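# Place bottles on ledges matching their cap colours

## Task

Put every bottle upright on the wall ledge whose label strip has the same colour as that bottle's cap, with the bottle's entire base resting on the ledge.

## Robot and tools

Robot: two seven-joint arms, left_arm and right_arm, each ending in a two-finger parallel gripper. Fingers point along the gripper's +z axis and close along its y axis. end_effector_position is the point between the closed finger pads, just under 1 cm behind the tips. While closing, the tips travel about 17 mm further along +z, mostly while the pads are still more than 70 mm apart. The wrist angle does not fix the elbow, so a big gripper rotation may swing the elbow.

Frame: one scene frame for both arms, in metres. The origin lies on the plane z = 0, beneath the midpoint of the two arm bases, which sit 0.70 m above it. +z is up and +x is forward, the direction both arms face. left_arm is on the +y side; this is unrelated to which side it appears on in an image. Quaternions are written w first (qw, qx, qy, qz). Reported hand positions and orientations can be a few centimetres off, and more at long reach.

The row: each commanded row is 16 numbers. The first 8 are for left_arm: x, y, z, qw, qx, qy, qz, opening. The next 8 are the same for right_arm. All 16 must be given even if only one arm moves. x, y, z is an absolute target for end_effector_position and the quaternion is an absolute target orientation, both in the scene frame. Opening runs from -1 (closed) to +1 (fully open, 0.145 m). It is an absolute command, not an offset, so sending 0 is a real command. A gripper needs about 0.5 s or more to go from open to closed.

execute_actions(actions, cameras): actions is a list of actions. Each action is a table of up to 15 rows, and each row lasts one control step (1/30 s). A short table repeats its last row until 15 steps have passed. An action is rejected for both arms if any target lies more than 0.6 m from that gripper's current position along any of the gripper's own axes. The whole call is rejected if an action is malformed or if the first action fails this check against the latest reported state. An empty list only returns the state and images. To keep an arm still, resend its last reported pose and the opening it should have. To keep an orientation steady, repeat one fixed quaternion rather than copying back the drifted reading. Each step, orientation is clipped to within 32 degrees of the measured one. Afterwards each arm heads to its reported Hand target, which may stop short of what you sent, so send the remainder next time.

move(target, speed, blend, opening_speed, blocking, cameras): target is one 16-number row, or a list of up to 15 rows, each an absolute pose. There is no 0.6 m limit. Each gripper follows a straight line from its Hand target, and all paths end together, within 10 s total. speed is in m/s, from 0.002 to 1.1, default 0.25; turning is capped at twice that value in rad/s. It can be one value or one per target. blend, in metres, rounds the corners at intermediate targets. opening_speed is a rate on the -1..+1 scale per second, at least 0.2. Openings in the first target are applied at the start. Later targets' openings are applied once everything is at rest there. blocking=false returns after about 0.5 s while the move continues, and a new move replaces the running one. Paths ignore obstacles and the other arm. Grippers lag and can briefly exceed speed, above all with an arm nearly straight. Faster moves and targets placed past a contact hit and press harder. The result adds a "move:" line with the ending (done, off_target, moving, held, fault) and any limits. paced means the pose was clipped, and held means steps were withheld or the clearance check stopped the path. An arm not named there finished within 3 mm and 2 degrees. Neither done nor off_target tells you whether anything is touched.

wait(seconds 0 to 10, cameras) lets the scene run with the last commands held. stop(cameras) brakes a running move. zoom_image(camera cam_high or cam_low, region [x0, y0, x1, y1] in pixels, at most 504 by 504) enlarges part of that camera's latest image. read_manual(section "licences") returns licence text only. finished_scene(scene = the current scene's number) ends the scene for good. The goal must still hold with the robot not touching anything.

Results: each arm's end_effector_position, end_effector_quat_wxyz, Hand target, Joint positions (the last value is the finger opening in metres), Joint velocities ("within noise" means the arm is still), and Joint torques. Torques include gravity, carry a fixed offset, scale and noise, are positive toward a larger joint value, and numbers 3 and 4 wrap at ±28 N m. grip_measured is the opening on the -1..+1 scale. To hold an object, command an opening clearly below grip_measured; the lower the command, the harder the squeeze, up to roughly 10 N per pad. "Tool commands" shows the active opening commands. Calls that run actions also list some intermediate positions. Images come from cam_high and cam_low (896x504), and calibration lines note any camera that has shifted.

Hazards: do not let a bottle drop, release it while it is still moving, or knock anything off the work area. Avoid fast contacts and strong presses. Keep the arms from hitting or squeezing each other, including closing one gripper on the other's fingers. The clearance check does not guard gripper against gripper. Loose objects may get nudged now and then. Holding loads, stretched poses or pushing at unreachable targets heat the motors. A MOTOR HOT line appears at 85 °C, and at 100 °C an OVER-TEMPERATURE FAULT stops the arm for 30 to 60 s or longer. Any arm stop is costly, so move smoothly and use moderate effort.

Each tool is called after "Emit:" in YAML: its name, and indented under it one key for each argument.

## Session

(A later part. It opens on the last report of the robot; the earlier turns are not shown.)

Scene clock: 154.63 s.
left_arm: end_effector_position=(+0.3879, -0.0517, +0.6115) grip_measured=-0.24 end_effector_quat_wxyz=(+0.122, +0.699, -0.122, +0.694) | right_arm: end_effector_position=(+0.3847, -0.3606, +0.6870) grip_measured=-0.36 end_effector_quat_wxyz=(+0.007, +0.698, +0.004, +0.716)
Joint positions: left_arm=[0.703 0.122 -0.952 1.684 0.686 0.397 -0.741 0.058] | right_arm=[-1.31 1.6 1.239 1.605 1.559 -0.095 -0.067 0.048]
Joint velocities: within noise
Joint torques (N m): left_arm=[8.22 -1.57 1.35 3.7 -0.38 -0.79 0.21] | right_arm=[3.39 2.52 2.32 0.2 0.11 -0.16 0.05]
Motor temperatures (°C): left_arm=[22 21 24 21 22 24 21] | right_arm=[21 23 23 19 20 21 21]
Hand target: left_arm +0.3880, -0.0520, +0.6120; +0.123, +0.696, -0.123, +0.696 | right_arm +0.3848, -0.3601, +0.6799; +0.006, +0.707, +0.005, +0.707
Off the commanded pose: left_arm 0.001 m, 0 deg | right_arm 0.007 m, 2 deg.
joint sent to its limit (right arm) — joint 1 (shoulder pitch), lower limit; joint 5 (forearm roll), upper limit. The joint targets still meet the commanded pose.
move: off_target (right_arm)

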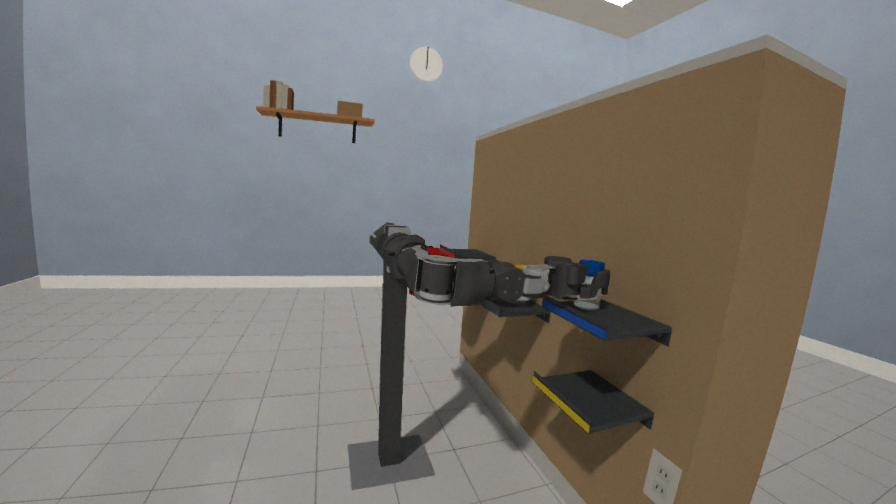

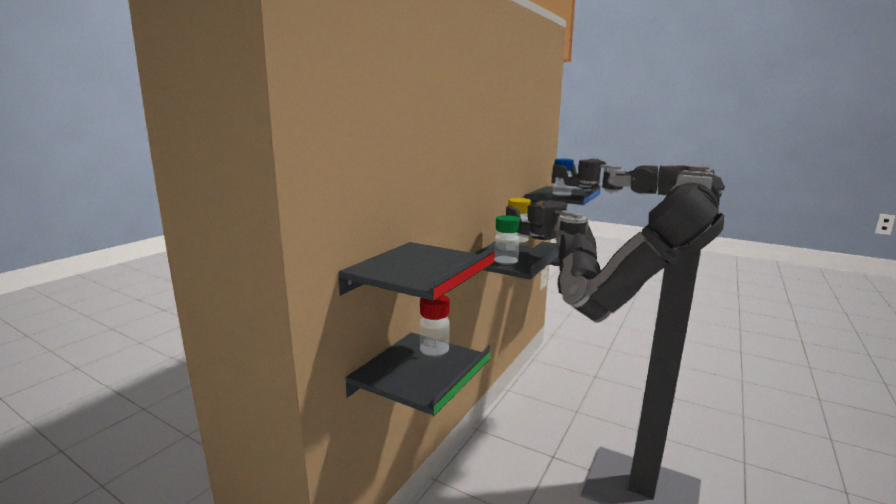

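Emit:
move:
  target:
    - [0.388,-0.052,0.603,0.1228,0.6964,-0.1228,0.6964,-0.55,0.385,-0.36,0.685,0,0.7071,0,0.7071,-0.65]
    - [0.388,-0.052,0.601,0.1228,0.6964,-0.1228,0.6964,-0.55,0.385,-0.36,0.685,0,0.7071,0,0.7071,0.5]
  speed: [0.04,0.04]
  opening_speed: 1

Emit:
zoom_image:
  camera: "cam_high"
  region: [450, 220, 680, 350]

Emit:
zoom_image:
  camera: "cam_low"
  region: [450, 130, 610, 290]

Scene clock: 166.43 s.
left_arm: end_effector_position=(+0.3879, -0.0519, +0.6020) grip_measured=-0.24 end_effector_quat_wxyz=(+0.123, +0.698, -0.122, +0.695) | right_arm: end_effector_position=(+0.3848, -0.3606, +0.6853) grip_measured=+0.50 end_effector_quat_wxyz=(+0.007, +0.705, +0.005, +0.709)
Joint positions: left_arm=[0.692 0.135 -0.977 1.664 0.678 0.35 -0.736 0.058] | right_arm=[-1.311 1.6 1.248 1.605 1.559 -0.067 -0.067 0.112]
Joint velocities: within noise
Joint torques (N m): left_arm=[7.66 -1.41 1.32 3.54 -0.35 -0.79 0.19] | right_arm=[3.36 2.15 5.44 0.31 0.13 -0.3 0.09]
Motor temperatures (°C): left_arm=[24 21 24 22 22 25 21] | right_arm=[22 23 23 19 20 20 21]
Hand target: left_arm +0.3880, -0.0520, +0.6010; +0.123, +0.696, -0.123, +0.696 | right_arm +0.3849, -0.3601, +0.6849; +0.006, +0.707, +0.005, +0.708
Off the commanded pose: left_arm 0.001 m, 0 deg | right_arm 0.001 m, 1 deg.
joint sent to its limit (right arm) — joint 1 (shoulder pitch), lower limit; joint 5 (forearm roll), upper limit. The joint targets still meet the commanded pose.
move: done

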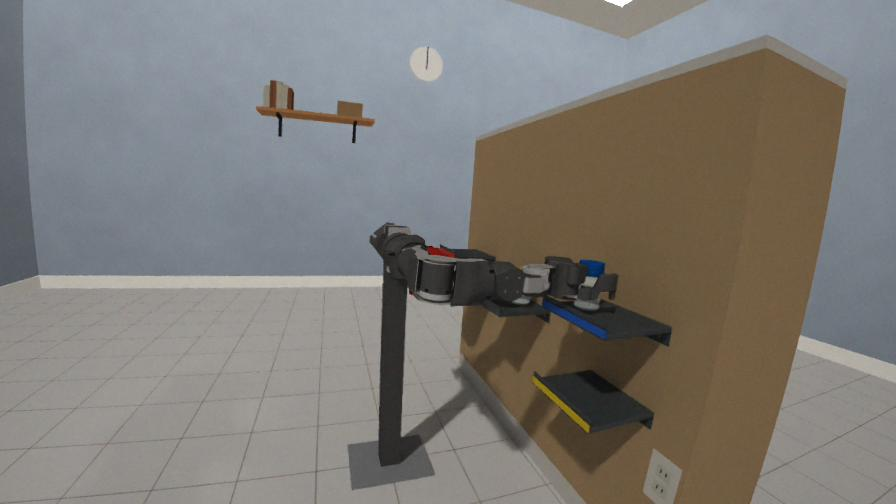

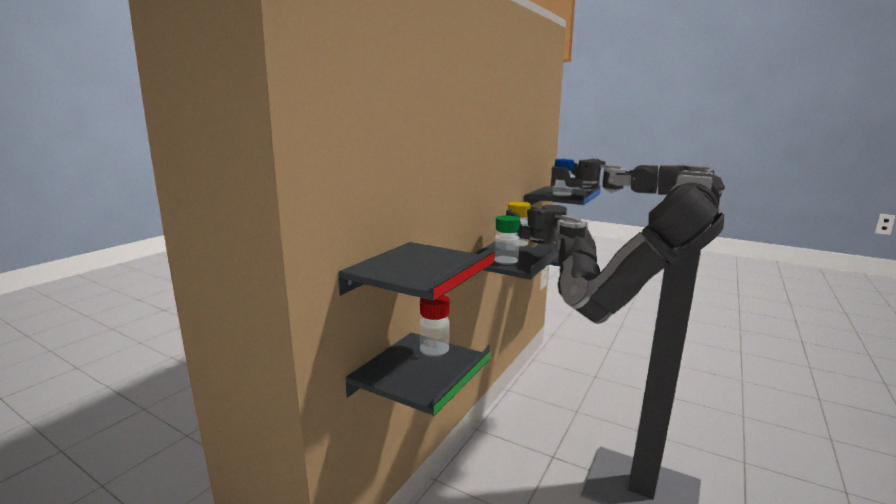

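Scaled by 2.191 from the camera's 896x504 image, which has a finer 1280x720 frame.

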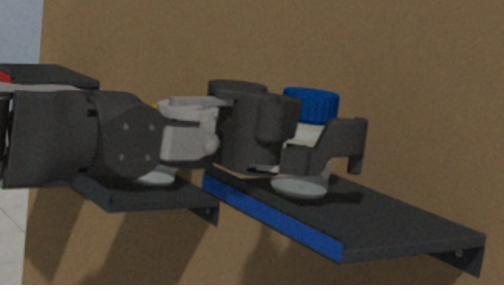

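Scaled by 3.150 from the camera's 896x504 image, which has a finer 1280x720 frame.

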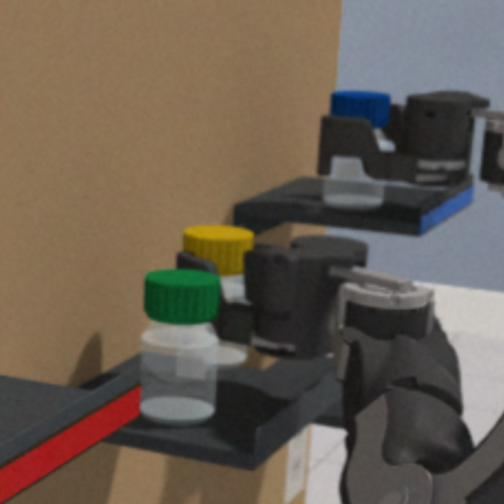

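Emit:
move:
  target:
    - [0.388,-0.052,0.595,0.1228,0.6964,-0.1228,0.6964,-0.55,0.33,-0.36,0.688,0,0.7071,0,0.7071,0.5]
    - [0.388,-0.052,0.589,0.1228,0.6964,-0.1228,0.6964,-0.55,0.24,-0.36,0.69,0,0.7071,0,0.7071,0.5]
  speed: [0.1,0.15]

Emit:
zoom_image:
  camera: "cam_high"
  region: [450, 220, 680, 350]

Emit:
zoom_image:
  camera: "cam_low"
  region: [450, 130, 610, 290]

Scene clock: 177.00 s.
left_arm: end_effector_position=(+0.3879, -0.0521, +0.5904) grip_measured=-0.24 end_effector_quat_wxyz=(+0.123, +0.697, -0.122, +0.695) | right_arm: end_effector_position=(+0.2402, -0.3604, +0.6895) grip_measured=+0.50 end_effector_quat_wxyz=(+0.000, +0.707, -0.002, +0.708)
Joint positions: left_arm=[0.685 0.15 -1.01 1.639 0.677 0.295 -0.736 0.058] | right_arm=[-1.312 0.887 1.428 2.082 1.461 0.13 0.164 0.112]
Joint velocities: within noise
Joint torques (N m): left_arm=[7.48 -1.38 1.37 3.49 -0.36 -0.8 0.18] | right_arm=[-0.28 1.57 4.93 0.83 0.18 -0.31 0.19]
Motor temperatures (°C): left_arm=[24 21 24 22 22 25 21] | right_arm=[22 23 24 19 20 20 21]
Hand target: left_arm +0.3880, -0.0520, +0.5890; +0.123, +0.696, -0.123, +0.696 | right_arm +0.2400, -0.3600, +0.6900; +0.000, +0.707, +0.000, +0.707
Off the commanded pose: left_arm 0.001 m, 0 deg | right_arm 0.001 m, 0 deg.
joint sent to its limit (right arm) — joint 1 (shoulder pitch), lower limit. The joint targets still meet the commanded pose.
move: done

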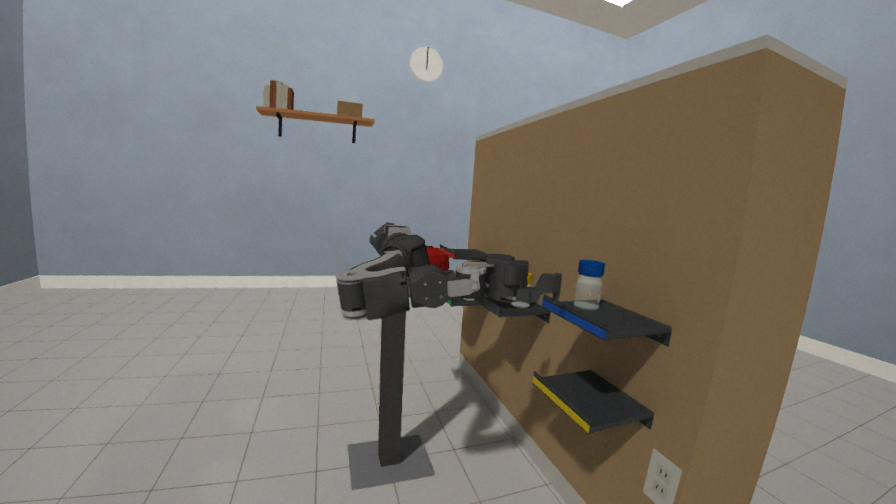

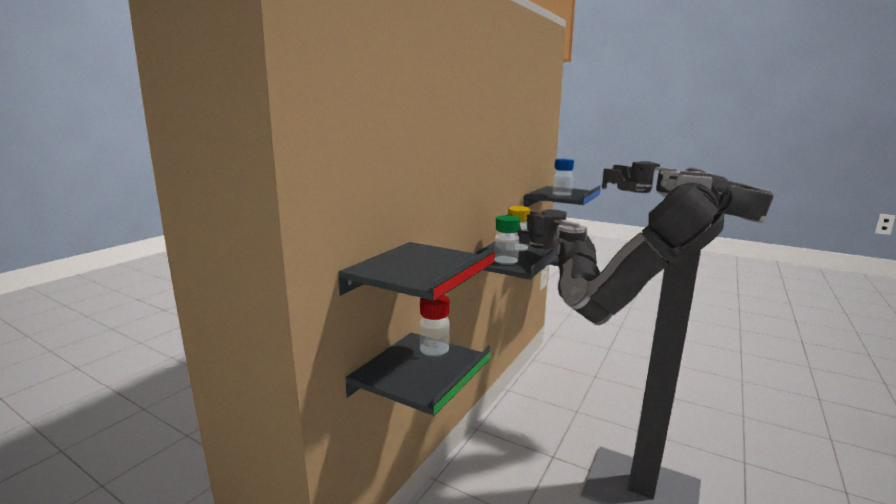

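Scaled by 2.191 from the camera's 896x504 image, which has a finer 1280x720 frame.

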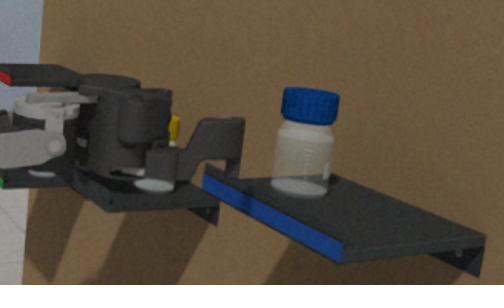

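Scaled by 3.150 from the camera's 896x504 image, which has a finer 1280x720 frame.

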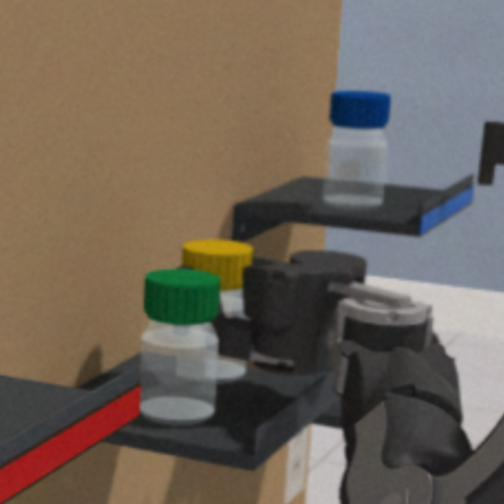

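Emit:
move:
  target: [0.388,-0.052,0.585,0.1228,0.6964,-0.1228,0.6964,-0.55,0.235,-0.36,0.58,0,0.7071,0,0.7071,0.5]
  speed: 0.15

Emit:
zoom_image:
  camera: "cam_high"
  region: [440, 230, 560, 330]

Emit:
zoom_image:
  camera: "cam_low"
  region: [450, 190, 570, 290]

Scene clock: 188.37 s.
left_arm: end_effector_position=(+0.3880, -0.0520, +0.5874) grip_measured=-0.24 end_effector_quat_wxyz=(+0.123, +0.696, -0.122, +0.697) | right_arm: end_effector_position=(+0.2352, -0.3610, +0.5801) grip_measured=+0.50 end_effector_quat_wxyz=(+0.001, +0.708, -0.002, +0.706)
Joint positions: left_arm=[0.684 0.154 -1.021 1.631 0.676 0.275 -0.736 0.058] | right_arm=[-1.166 0.861 0.838 1.933 1.166 -0.278 0.188 0.112]
Joint velocities: within noise
Joint torques (N m): left_arm=[7.21 -1.33 1.26 3.33 -0.32 -0.73 0.17] | right_arm=[-0.3 2.68 3.59 1.96 0.16 -0.54 0.18]
Motor temperatures (°C): left_arm=[24 21 24 22 22 25 21] | right_arm=[21 23 24 19 20 20 21]
Hand target: left_arm +0.3880, -0.0519, +0.5849; +0.123, +0.697, -0.123, +0.696 | right_arm +0.2350, -0.3601, +0.5800; +0.000, +0.707, +0.000, +0.707
Off the commanded pose: left_arm 0.002 m, 0 deg | right_arm 0.001 m, 0 deg.
move: done

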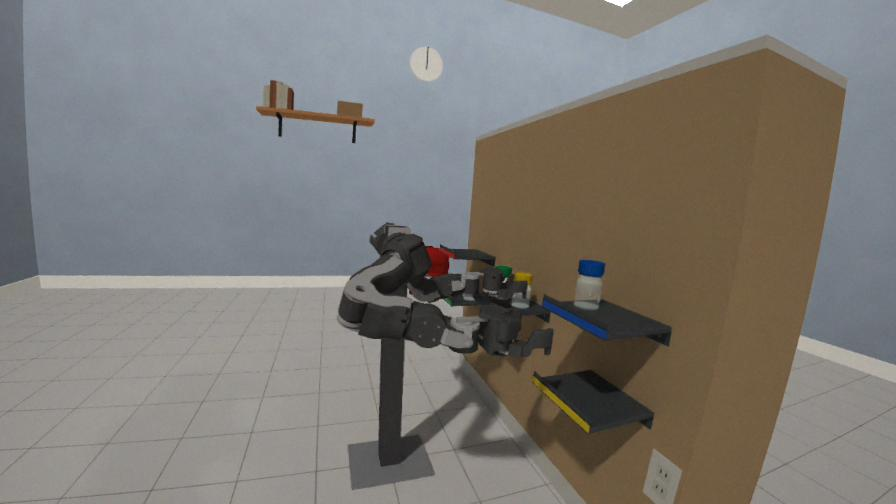

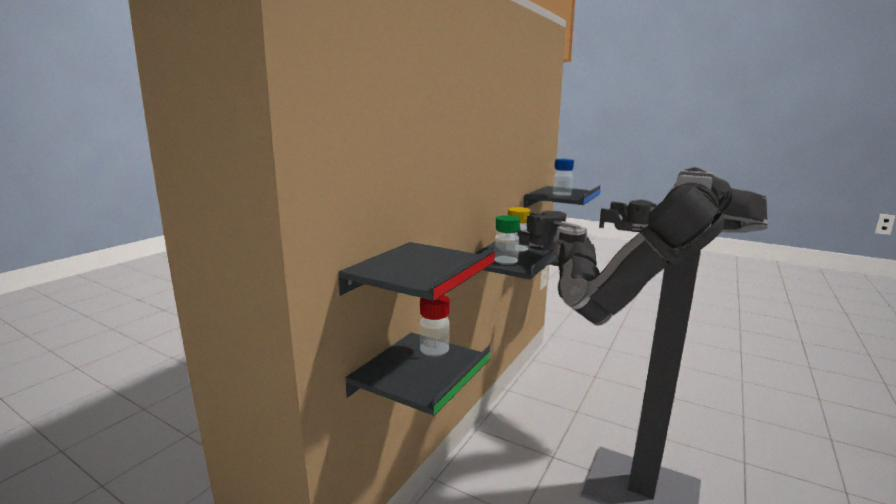

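Scaled by 4.200 from the camera's 896x504 image, which has a finer 1280x720 frame.

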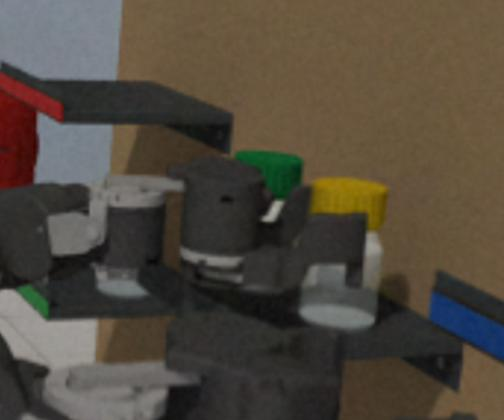

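Scaled by 4.200 from the camera's 896x504 image, which has a finer 1280x720 frame.

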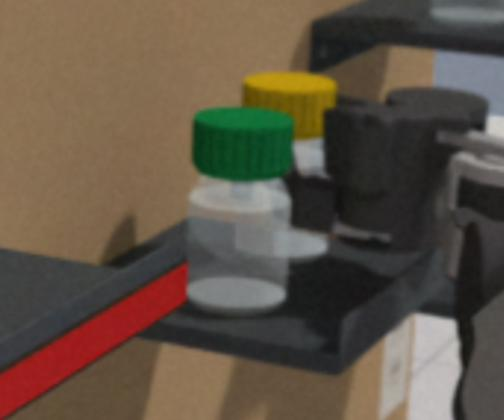

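Emit:
move:
  target:
    - [0.388,-0.052,0.586,0.1228,0.6964,-0.1228,0.6964,0.0,0.235,-0.36,0.58,0,0.7071,0,0.7071,0.5]
    - [0.282,-0.0235,0.588,0.1228,0.6964,-0.1228,0.6964,0.0,0.235,-0.36,0.58,0,0.7071,0,0.7071,0.5]
  speed: 0.1
  opening_speed: 1

Emit:
zoom_image:
  camera: "cam_high"
  region: [440, 230, 560, 330]

Emit:
zoom_image:
  camera: "cam_low"
  region: [450, 190, 570, 290]

Scene clock: 204.30 s.
left_arm: end_effector_position=(+0.2820, -0.0243, +0.5889) grip_measured=+0.00 end_effector_quat_wxyz=(+0.126, +0.695, -0.123, +0.697) | right_arm: end_effector_position=(+0.2352, -0.3610, +0.5801) grip_measured=+0.50 end_effector_quat_wxyz=(+0.001, +0.708, -0.002, +0.706)
Joint positions: left_arm=[0.386 0.329 -1.121 2.15 0.534 0.398 -0.961 0.076] | right_arm=[-1.166 0.861 0.838 1.933 1.166 -0.278 0.188 0.112]
Joint velocities: within noise
Joint torques (N m): left_arm=[4.34 -0.94 1.1 4.53 -0.3 -0.32 -0.03] | right_arm=[-0.36 2.49 3.55 2.02 0.17 -0.56 0.18]
Motor temperatures (°C): left_arm=[24 21 23 22 22 25 21] | right_arm=[21 23 24 19 20 20 21]
Hand target: left_arm +0.2820, -0.0235, +0.5880; +0.123, +0.696, -0.123, +0.696 | right_arm +0.2350, -0.3601, +0.5800; +0.000, +0.707, +0.000, +0.707
Off the commanded pose: left_arm 0.001 m, 0 deg | right_arm 0.001 m, 0 deg.
move: done

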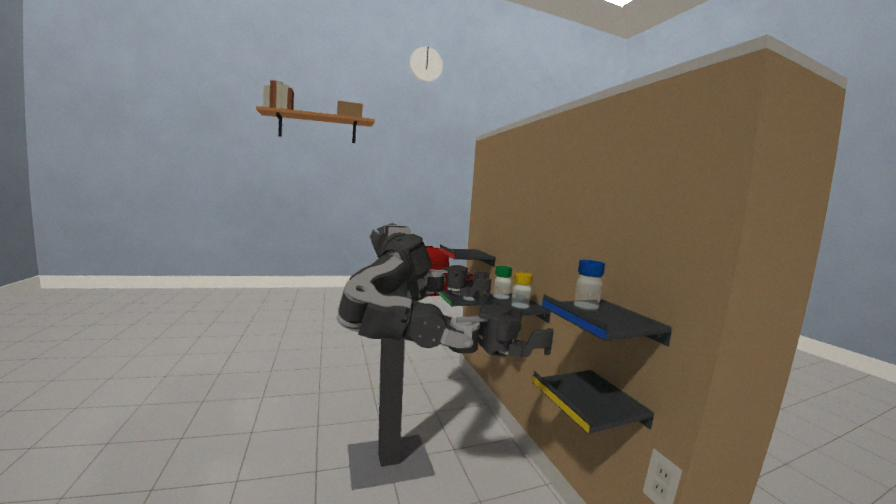

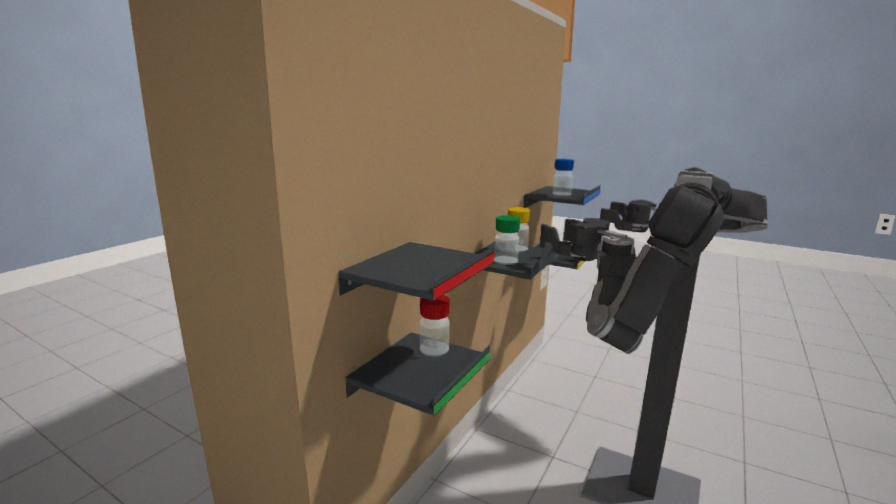

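Scaled by 4.200 from the camera's 896x504 image, which has a finer 1280x720 frame.

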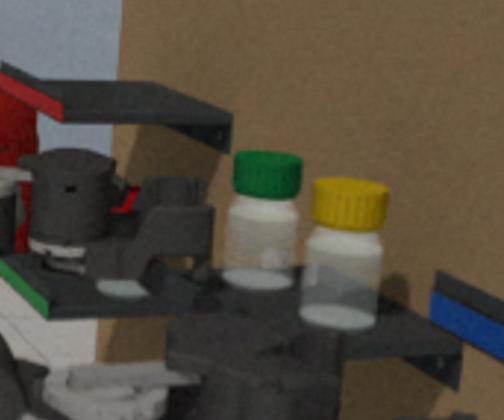

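Scaled by 4.200 from the camera's 896x504 image, which has a finer 1280x720 frame.

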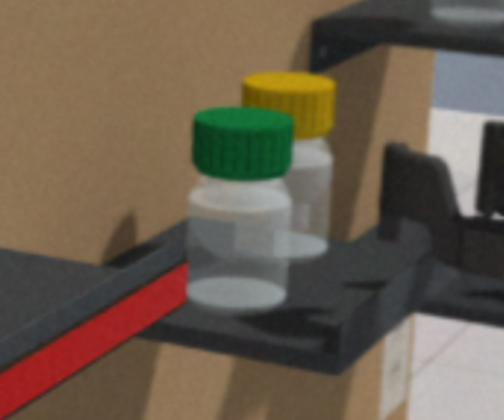

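Emit:
move:
  target:
    - [0.24,0.15,0.56,0,0.7071,0,0.7071,0.0,0.235,-0.36,0.58,0,0.7071,0,0.7071,0.15]
    - [0.24,0.339,0.495,0,0.7071,0,0.7071,1,0.26,-0.098,0.595,-0.1228,0.6964,0.1228,0.6964,0.15]
  speed: 0.2

Emit:
zoom_image:
  camera: "cam_high"
  region: [430, 230, 570, 340]

Emit:
zoom_image:
  camera: "cam_low"
  region: [400, 190, 600, 380]

Scene clock: 237.13 s.
left_arm: end_effector_position=(+0.2407, +0.3399, +0.4962) grip_measured=+1.00 end_effector_quat_wxyz=(-0.002, +0.706, +0.000, +0.708) | right_arm: end_effector_position=(+0.2600, -0.0975, +0.5956) grip_measured=+0.15 end_effector_quat_wxyz=(-0.128, +0.689, +0.125, +0.702)
Joint positions: left_arm=[-0.997 1.154 0.163 1.721 1.083 -0.788 -0.108 0.145] | right_arm=[-0.186 0.865 -0.461 2.442 0.63 0.15 -0.533 0.087]
Joint velocities: within noise
Joint torques (N m): left_arm=[1.02 3.65 1.58 2.14 0.14 -0.63 0.23] | right_arm=[1.78 2.04 1.55 3.25 -0.23 -0.25 -0.14]
Motor temperatures (°C): left_arm=[23 21 23 23 22 24 21] | right_arm=[21 23 23 19 20 20 21]
Hand target: left_arm +0.2401, +0.3390, +0.4951; +0.000, +0.707, +0.000, +0.707 | right_arm +0.2604, -0.0980, +0.5946; -0.126, +0.691, +0.124, +0.701
Off the commanded pose: left_arm 0.002 m, 0 deg | right_arm 0.001 m, 1 deg.
joint read past its limit (left arm) — joint 6 (wrist pitch), lower limit.
joint read past its limit (right arm) — joint 4 (elbow), upper limit, where the elbow is as bent as it goes.
joint sent to its limit (left arm) — joint 6 (wrist pitch), lower limit. The joint targets still meet the commanded pose.
joint sent to its limit (right arm) — joint 4 (elbow), upper limit, where the elbow is as bent as it goes. The joint targets still meet the commanded pose.
move: done

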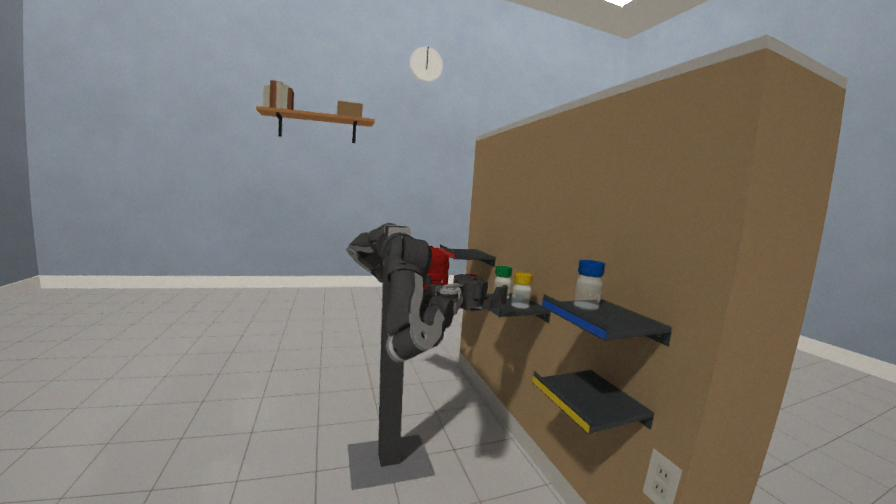

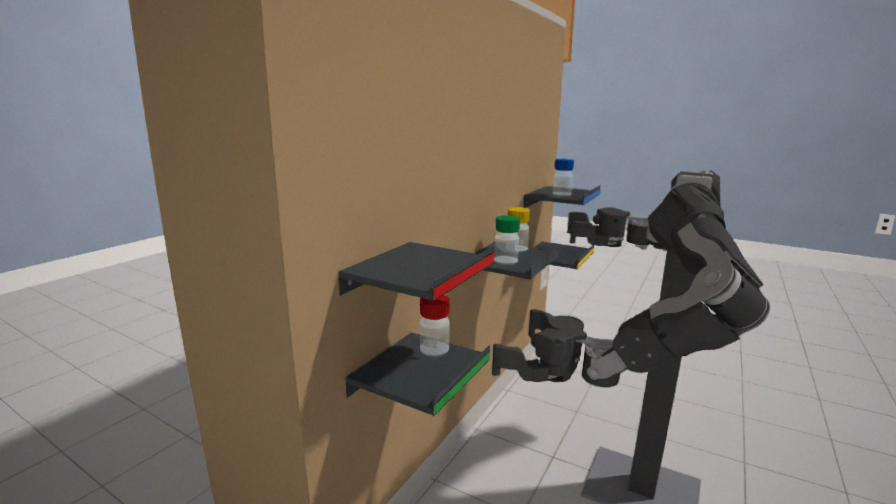

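Scaled by 3.600 from the camera's 896x504 image, which has a finer 1280x720 frame.

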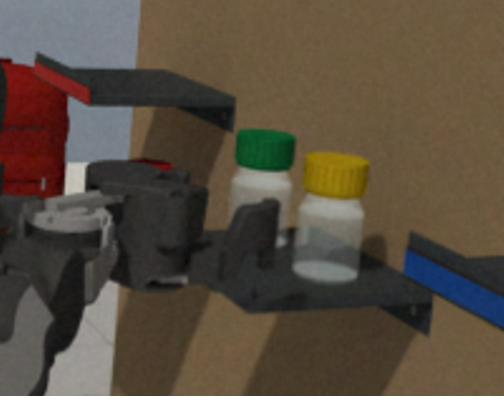

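Scaled by 2.520 from the camera's 896x504 image, which has a finer 1280x720 frame.

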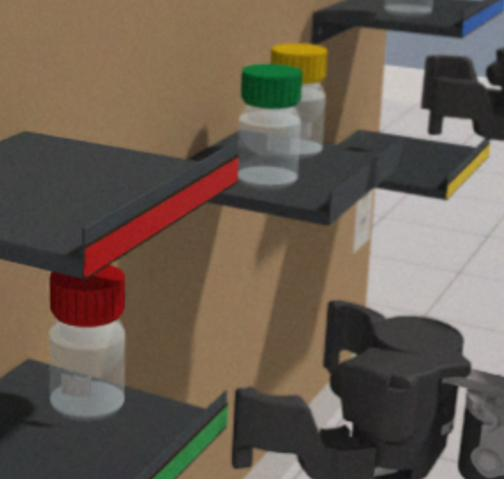

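Emit:
move:
  target:
    - [0.26,0.341,0.493,0,0.7071,0,0.7071,1,0.27,-0.112,0.59,-0.1228,0.6964,0.1228,0.6964,0.2]
    - [0.388,0.341,0.493,0,0.7071,0,0.7071,1,0.392,-0.067,0.589,-0.1228,0.6964,0.1228,0.6964,0.2]
  speed: 0.12

Emit:
zoom_image:
  camera: "cam_high"
  region: [450, 230, 560, 330]

Emit:
zoom_image:
  camera: "cam_low"
  region: [480, 180, 600, 290]

Emit:
zoom_image:
  camera: "cam_low"
  region: [370, 270, 530, 390]

Scene clock: 272.40 s.
left_arm: end_effector_position=(+0.3889, +0.3420, +0.4969) grip_measured=+1.00 end_effector_quat_wxyz=(-0.002, +0.703, +0.002, +0.711) | right_arm: end_effector_position=(+0.3930, -0.0687, +0.5909) grip_measured=+0.20 end_effector_quat_wxyz=(-0.121, +0.696, +0.119, +0.698)
Joint positions: left_arm=[0.194 0.962 -0.461 1.232 1.047 -0.381 0.031 0.145] | right_arm=[0.475 0.524 -0.663 1.845 0.723 0.292 -0.404 0.09]
Joint velocities: within noise
Joint torques (N m): left_arm=[5.31 6.16 1.8 2.1 0.13 -0.53 0.23] | right_arm=[4.84 1.12 1.77 3.22 -0.19 -0.46 0.17]
Motor temperatures (°C): left_arm=[22 22 23 22 21 25 21] | right_arm=[21 23 23 20 20 20 21]
Hand target: left_arm +0.3880, +0.3410, +0.4930; +0.000, +0.707, +0.000, +0.707 | right_arm +0.3920, -0.0670, +0.5891; -0.123, +0.696, +0.123, +0.696
Off the commanded pose: left_arm 0.004 m, 1 deg | right_arm 0.003 m, 1 deg.
move: off_target (left_arm)

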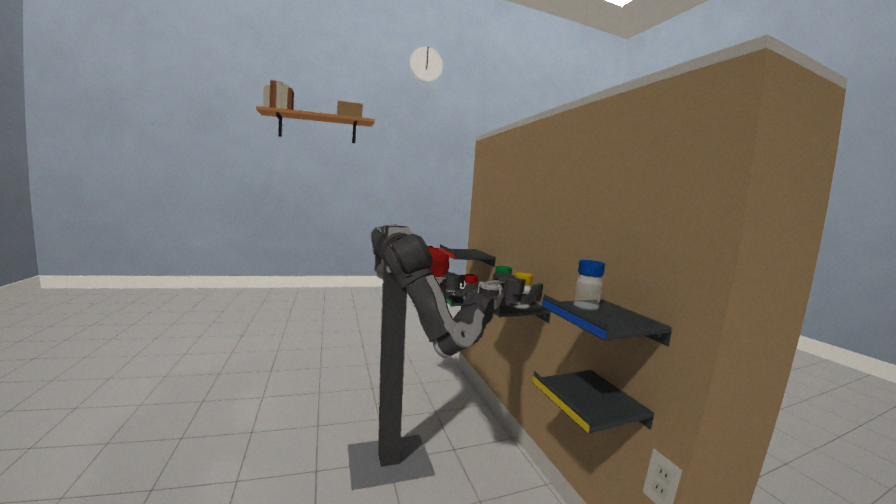

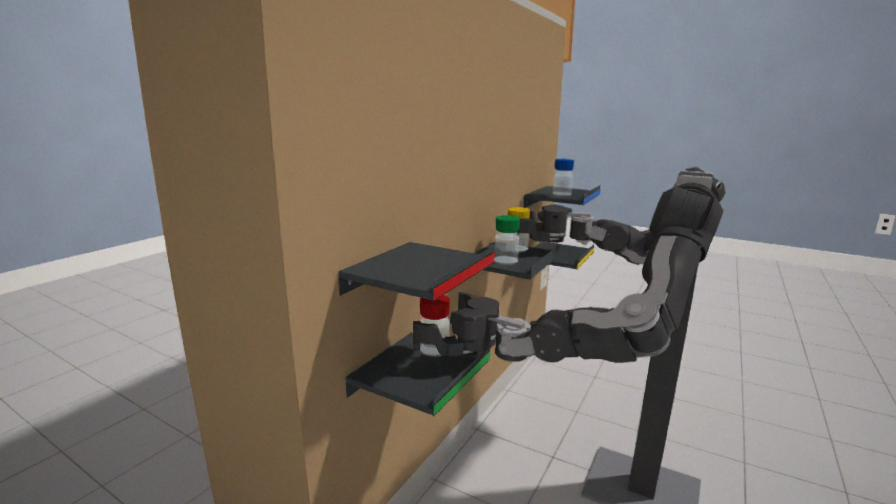

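Scaled by 4.582 from the camera's 896x504 image, which has a finer 1280x720 frame.

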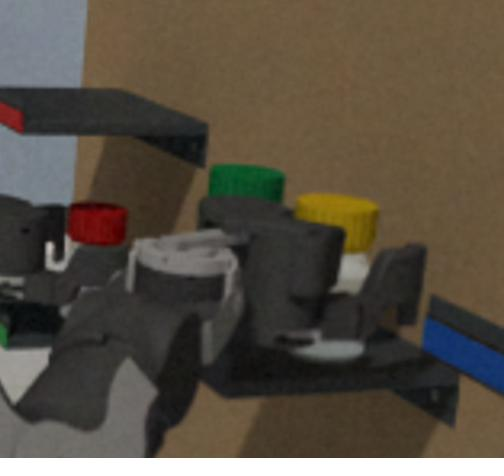

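Scaled by 4.200 from the camera's 896x504 image, which has a finer 1280x720 frame.

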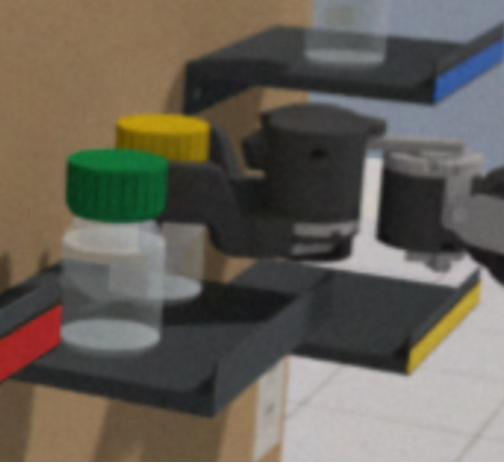

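Scaled by 3.150 from the camera's 896x504 image, which has a finer 1280x720 frame.

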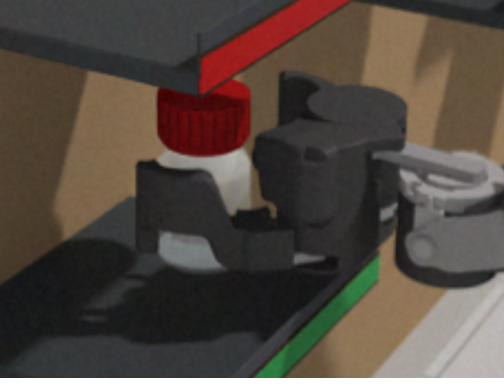

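Emit:
move:
  target: [0.388,0.341,0.493,0,0.7071,0,0.7071,-0.5,0.392,-0.067,0.589,-0.1228,0.6964,0.1228,0.6964,-0.5]
  opening_speed: 0.9

Emit:
zoom_image:
  camera: "cam_high"
  region: [450, 230, 560, 330]

Emit:
zoom_image:
  camera: "cam_low"
  region: [480, 180, 600, 290]

Emit:
zoom_image:
  camera: "cam_low"
  region: [370, 270, 530, 390]

Scene clock: 283.40 s.
left_arm: end_effector_position=(+0.3888, +0.3419, +0.4966) grip_measured=-0.26 end_effector_quat_wxyz=(-0.001, +0.703, +0.002, +0.711) | right_arm: end_effector_position=(+0.3926, -0.0677, +0.5908) grip_measured=-0.24 end_effector_quat_wxyz=(-0.123, +0.695, +0.121, +0.698)
Joint positions: left_arm=[0.194 0.962 -0.461 1.231 1.046 -0.381 0.032 0.056] | right_arm=[0.475 0.524 -0.664 1.845 0.721 0.292 -0.398 0.058]
Joint velocities: within noise
Joint torques (N m): left_arm=[5.34 6.16 1.89 2.28 0.13 -0.55 0.2] | right_arm=[4.58 1.07 2.19 3.22 -0.18 -0.42 -0.02]
Motor temperatures (°C): left_arm=[23 22 23 22 21 25 21] | right_arm=[22 23 23 20 20 20 21]
Hand target: left_arm +0.3880, +0.3409, +0.4930; +0.000, +0.707, +0.000, +0.707 | right_arm +0.3920, -0.0670, +0.5890; -0.123, +0.696, +0.123, +0.696
Off the commanded pose: left_arm 0.004 m, 1 deg | right_arm 0.002 m, 0 deg.
move: off_target (left_arm)

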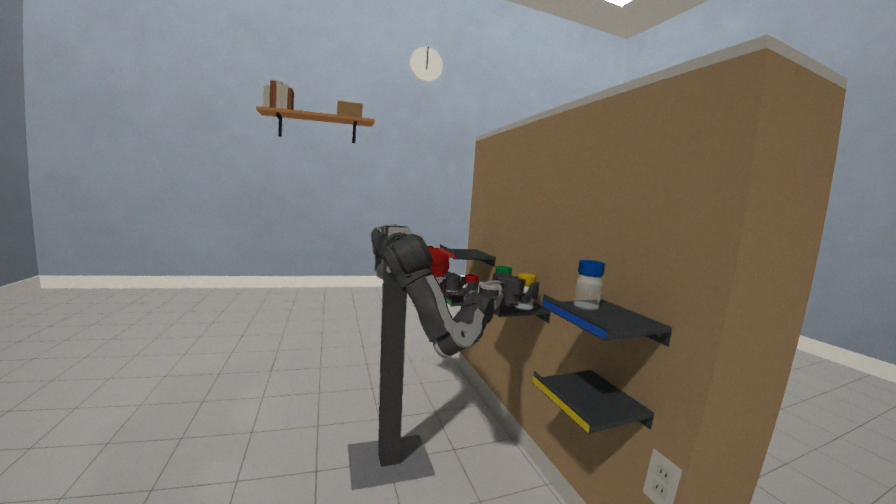

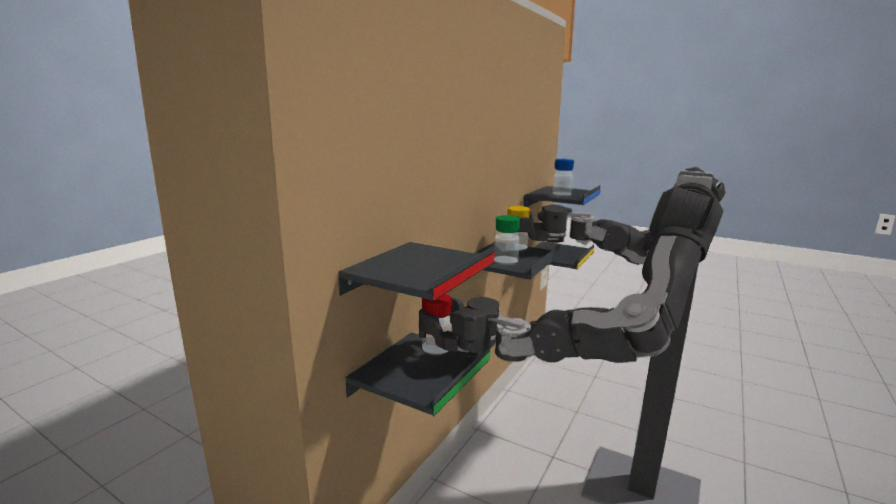

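Scaled by 4.582 from the camera's 896x504 image, which has a finer 1280x720 frame.

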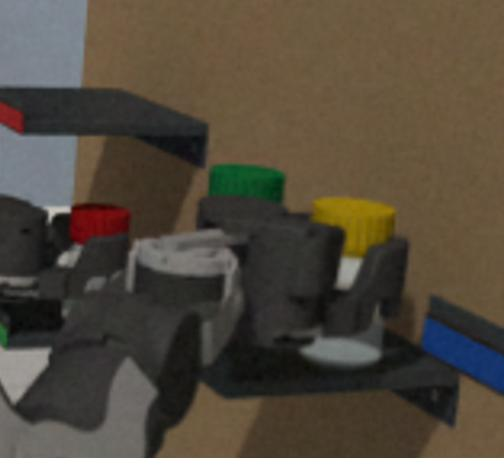

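Scaled by 4.200 from the camera's 896x504 image, which has a finer 1280x720 frame.

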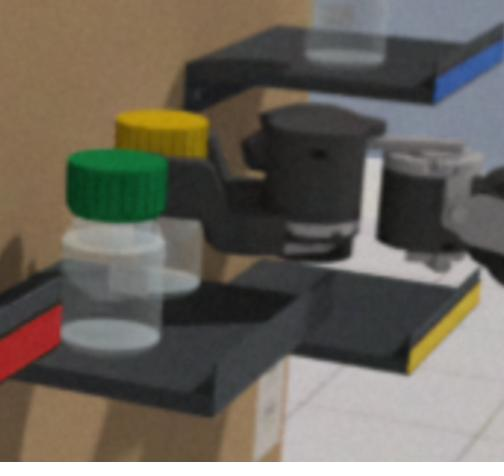

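Scaled by 3.150 from the camera's 896x504 image, which has a finer 1280x720 frame.

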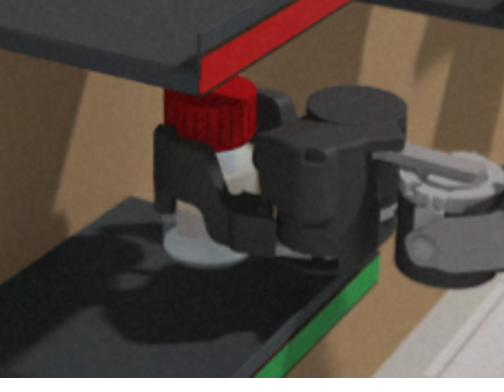

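Emit:
move:
  target:
    - [0.388,0.341,0.528,0,0.7071,0,0.7071,-0.55,0.392,-0.067,0.65,-0.1228,0.6964,0.1228,0.6964,-0.55]
    - [0.235,0.341,0.532,0,0.7071,0,0.7071,-0.55,0.265,-0.115,0.65,-0.1228,0.6964,0.1228,0.6964,-0.55]
  speed: 0.13

Emit:
zoom_image:
  camera: "cam_low"
  region: [400, 190, 600, 390]

Emit:
move:
  target:
    - [0.235,0.341,0.73,0,0.7071,0,0.7071,-0.55,0.235,-0.30,0.56,0,0.7071,0,0.7071,-0.55]
    - [0.32,0.341,0.73,0,0.7071,0,0.7071,-0.55,0.235,-0.365,0.53,0,0.7071,0,0.7071,-0.55]
  speed: 0.15

Emit:
zoom_image:
  camera: "cam_high"
  region: [430, 210, 670, 440]

Emit:
zoom_image:
  camera: "cam_low"
  region: [370, 130, 630, 390]

Scene clock: 308.83 s.
left_arm: end_effector_position=(+0.2341, +0.3424, +0.5290) grip_measured=-0.26 end_effector_quat_wxyz=(-0.002, +0.712, +0.003, +0.702) | right_arm: end_effector_position=(+0.2664, -0.1149, +0.6458) grip_measured=-0.24 end_effector_quat_wxyz=(-0.191, +0.640, +0.172, +0.724)
Joint positions: left_arm=[-1.281 1.096 0.527 1.864 1.136 -0.672 -0.054 0.056] | right_arm=[-0.262 0.897 -0.012 2.439 0.878 0.17 -0.153 0.058]
Joint velocities: within noise
Joint torques (N m): left_arm=[1.12 2.15 2.91 2.67 0.05 -0.87 0.23] | right_arm=[1.81 2.99 3.66 3.11 -0.08 -0.8 0.2]
Motor temperatures (°C): left_arm=[23 23 24 21 21 25 21] | right_arm=[22 23 23 20 20 20 21]
Hand target: left_arm +0.2350, +0.3410, +0.5320; +0.000, +0.707, +0.000, +0.707 | right_arm +0.2658, -0.1151, +0.6496; -0.192, +0.633, +0.172, +0.730
Off the commanded pose: left_arm 0.003 m, 1 deg | right_arm 0.004 m, 12 deg.
joint sent to its limit (right arm) — joint 4 (elbow), upper limit, where the elbow is as bent as it goes. The joint targets are off in orientation, not in position.
move: off_target (right_arm)

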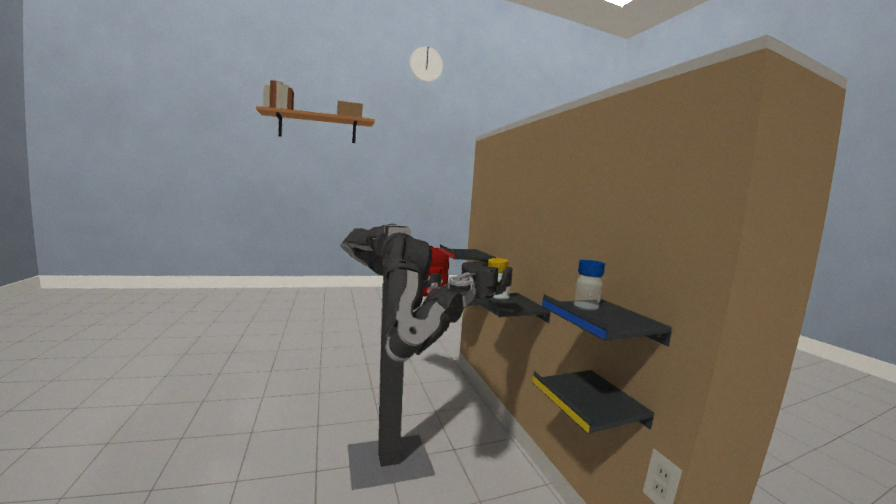

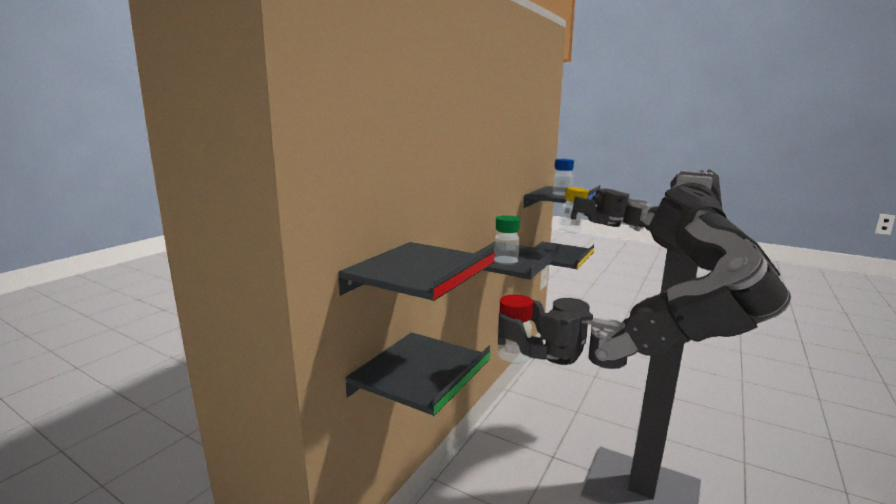

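Scaled by 2.520 from the camera's 896x504 image, which has a finer 1280x720 frame.

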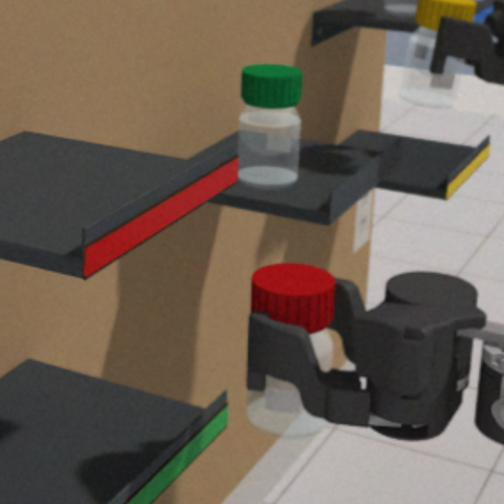

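Scene clock: 311.73 s.
left_arm: end_effector_position=(+0.3202, +0.3401, +0.7291) grip_measured=-0.26 end_effector_quat_wxyz=(+0.000, +0.710, -0.003, +0.704) | right_arm: end_effector_position=(+0.2346, -0.3648, +0.5253) grip_measured=-0.24 end_effector_quat_wxyz=(-0.001, +0.714, -0.002, +0.700)
Joint positions: left_arm=[-1.147 1.319 1.403 1.939 1.559 0.273 -0.119 0.056] | right_arm=[-0.809 0.665 0.637 1.752 0.912 -0.208 0.364 0.058]
Joint velocities: within noise
Joint torques (N m): left_arm=[3.26 2.78 2.84 0.49 0.11 -0.98 -0.02] | right_arm=[0.36 4.02 5.07 3.4 0.45 -0.7 0.18]
Motor temperatures (°C): left_arm=[23 23 24 21 21 25 21] | right_arm=[22 23 23 20 20 20 21]
Hand target: left_arm +0.3200, +0.3411, +0.7300; +0.000, +0.707, +0.000, +0.707 | right_arm +0.2350, -0.3650, +0.5299; +0.000, +0.707, +0.000, +0.707
Off the commanded pose: left_arm 0.001 m, 1 deg | right_arm 0.005 m, 1 deg.
move: off_target (right_arm)

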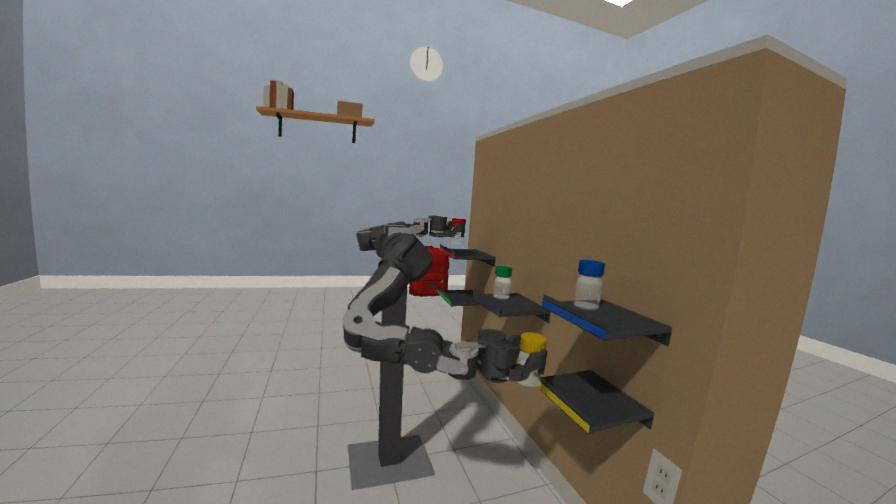

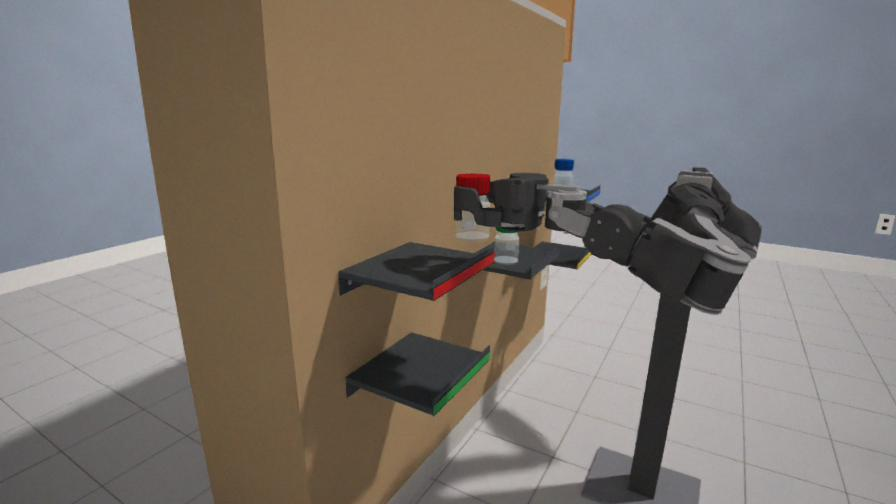

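Scaled by 2.100 from the camera's 896x504 image, which has a finer 1280x720 frame.

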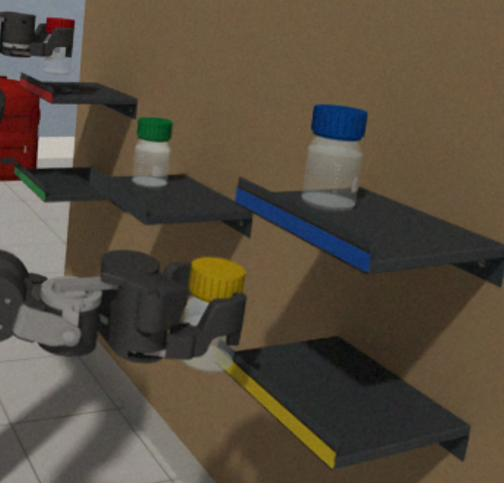

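Scaled by 1.938 from the camera's 896x504 image, which has a finer 1280x720 frame.

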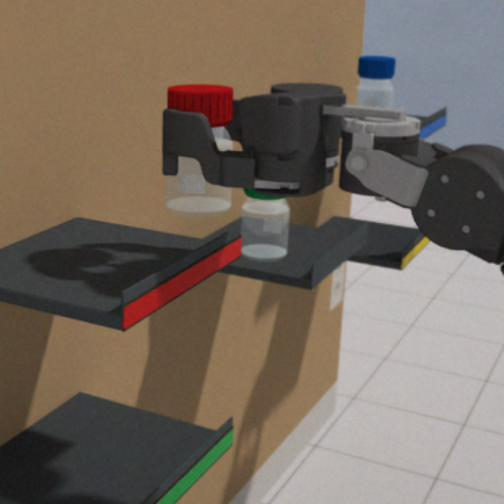

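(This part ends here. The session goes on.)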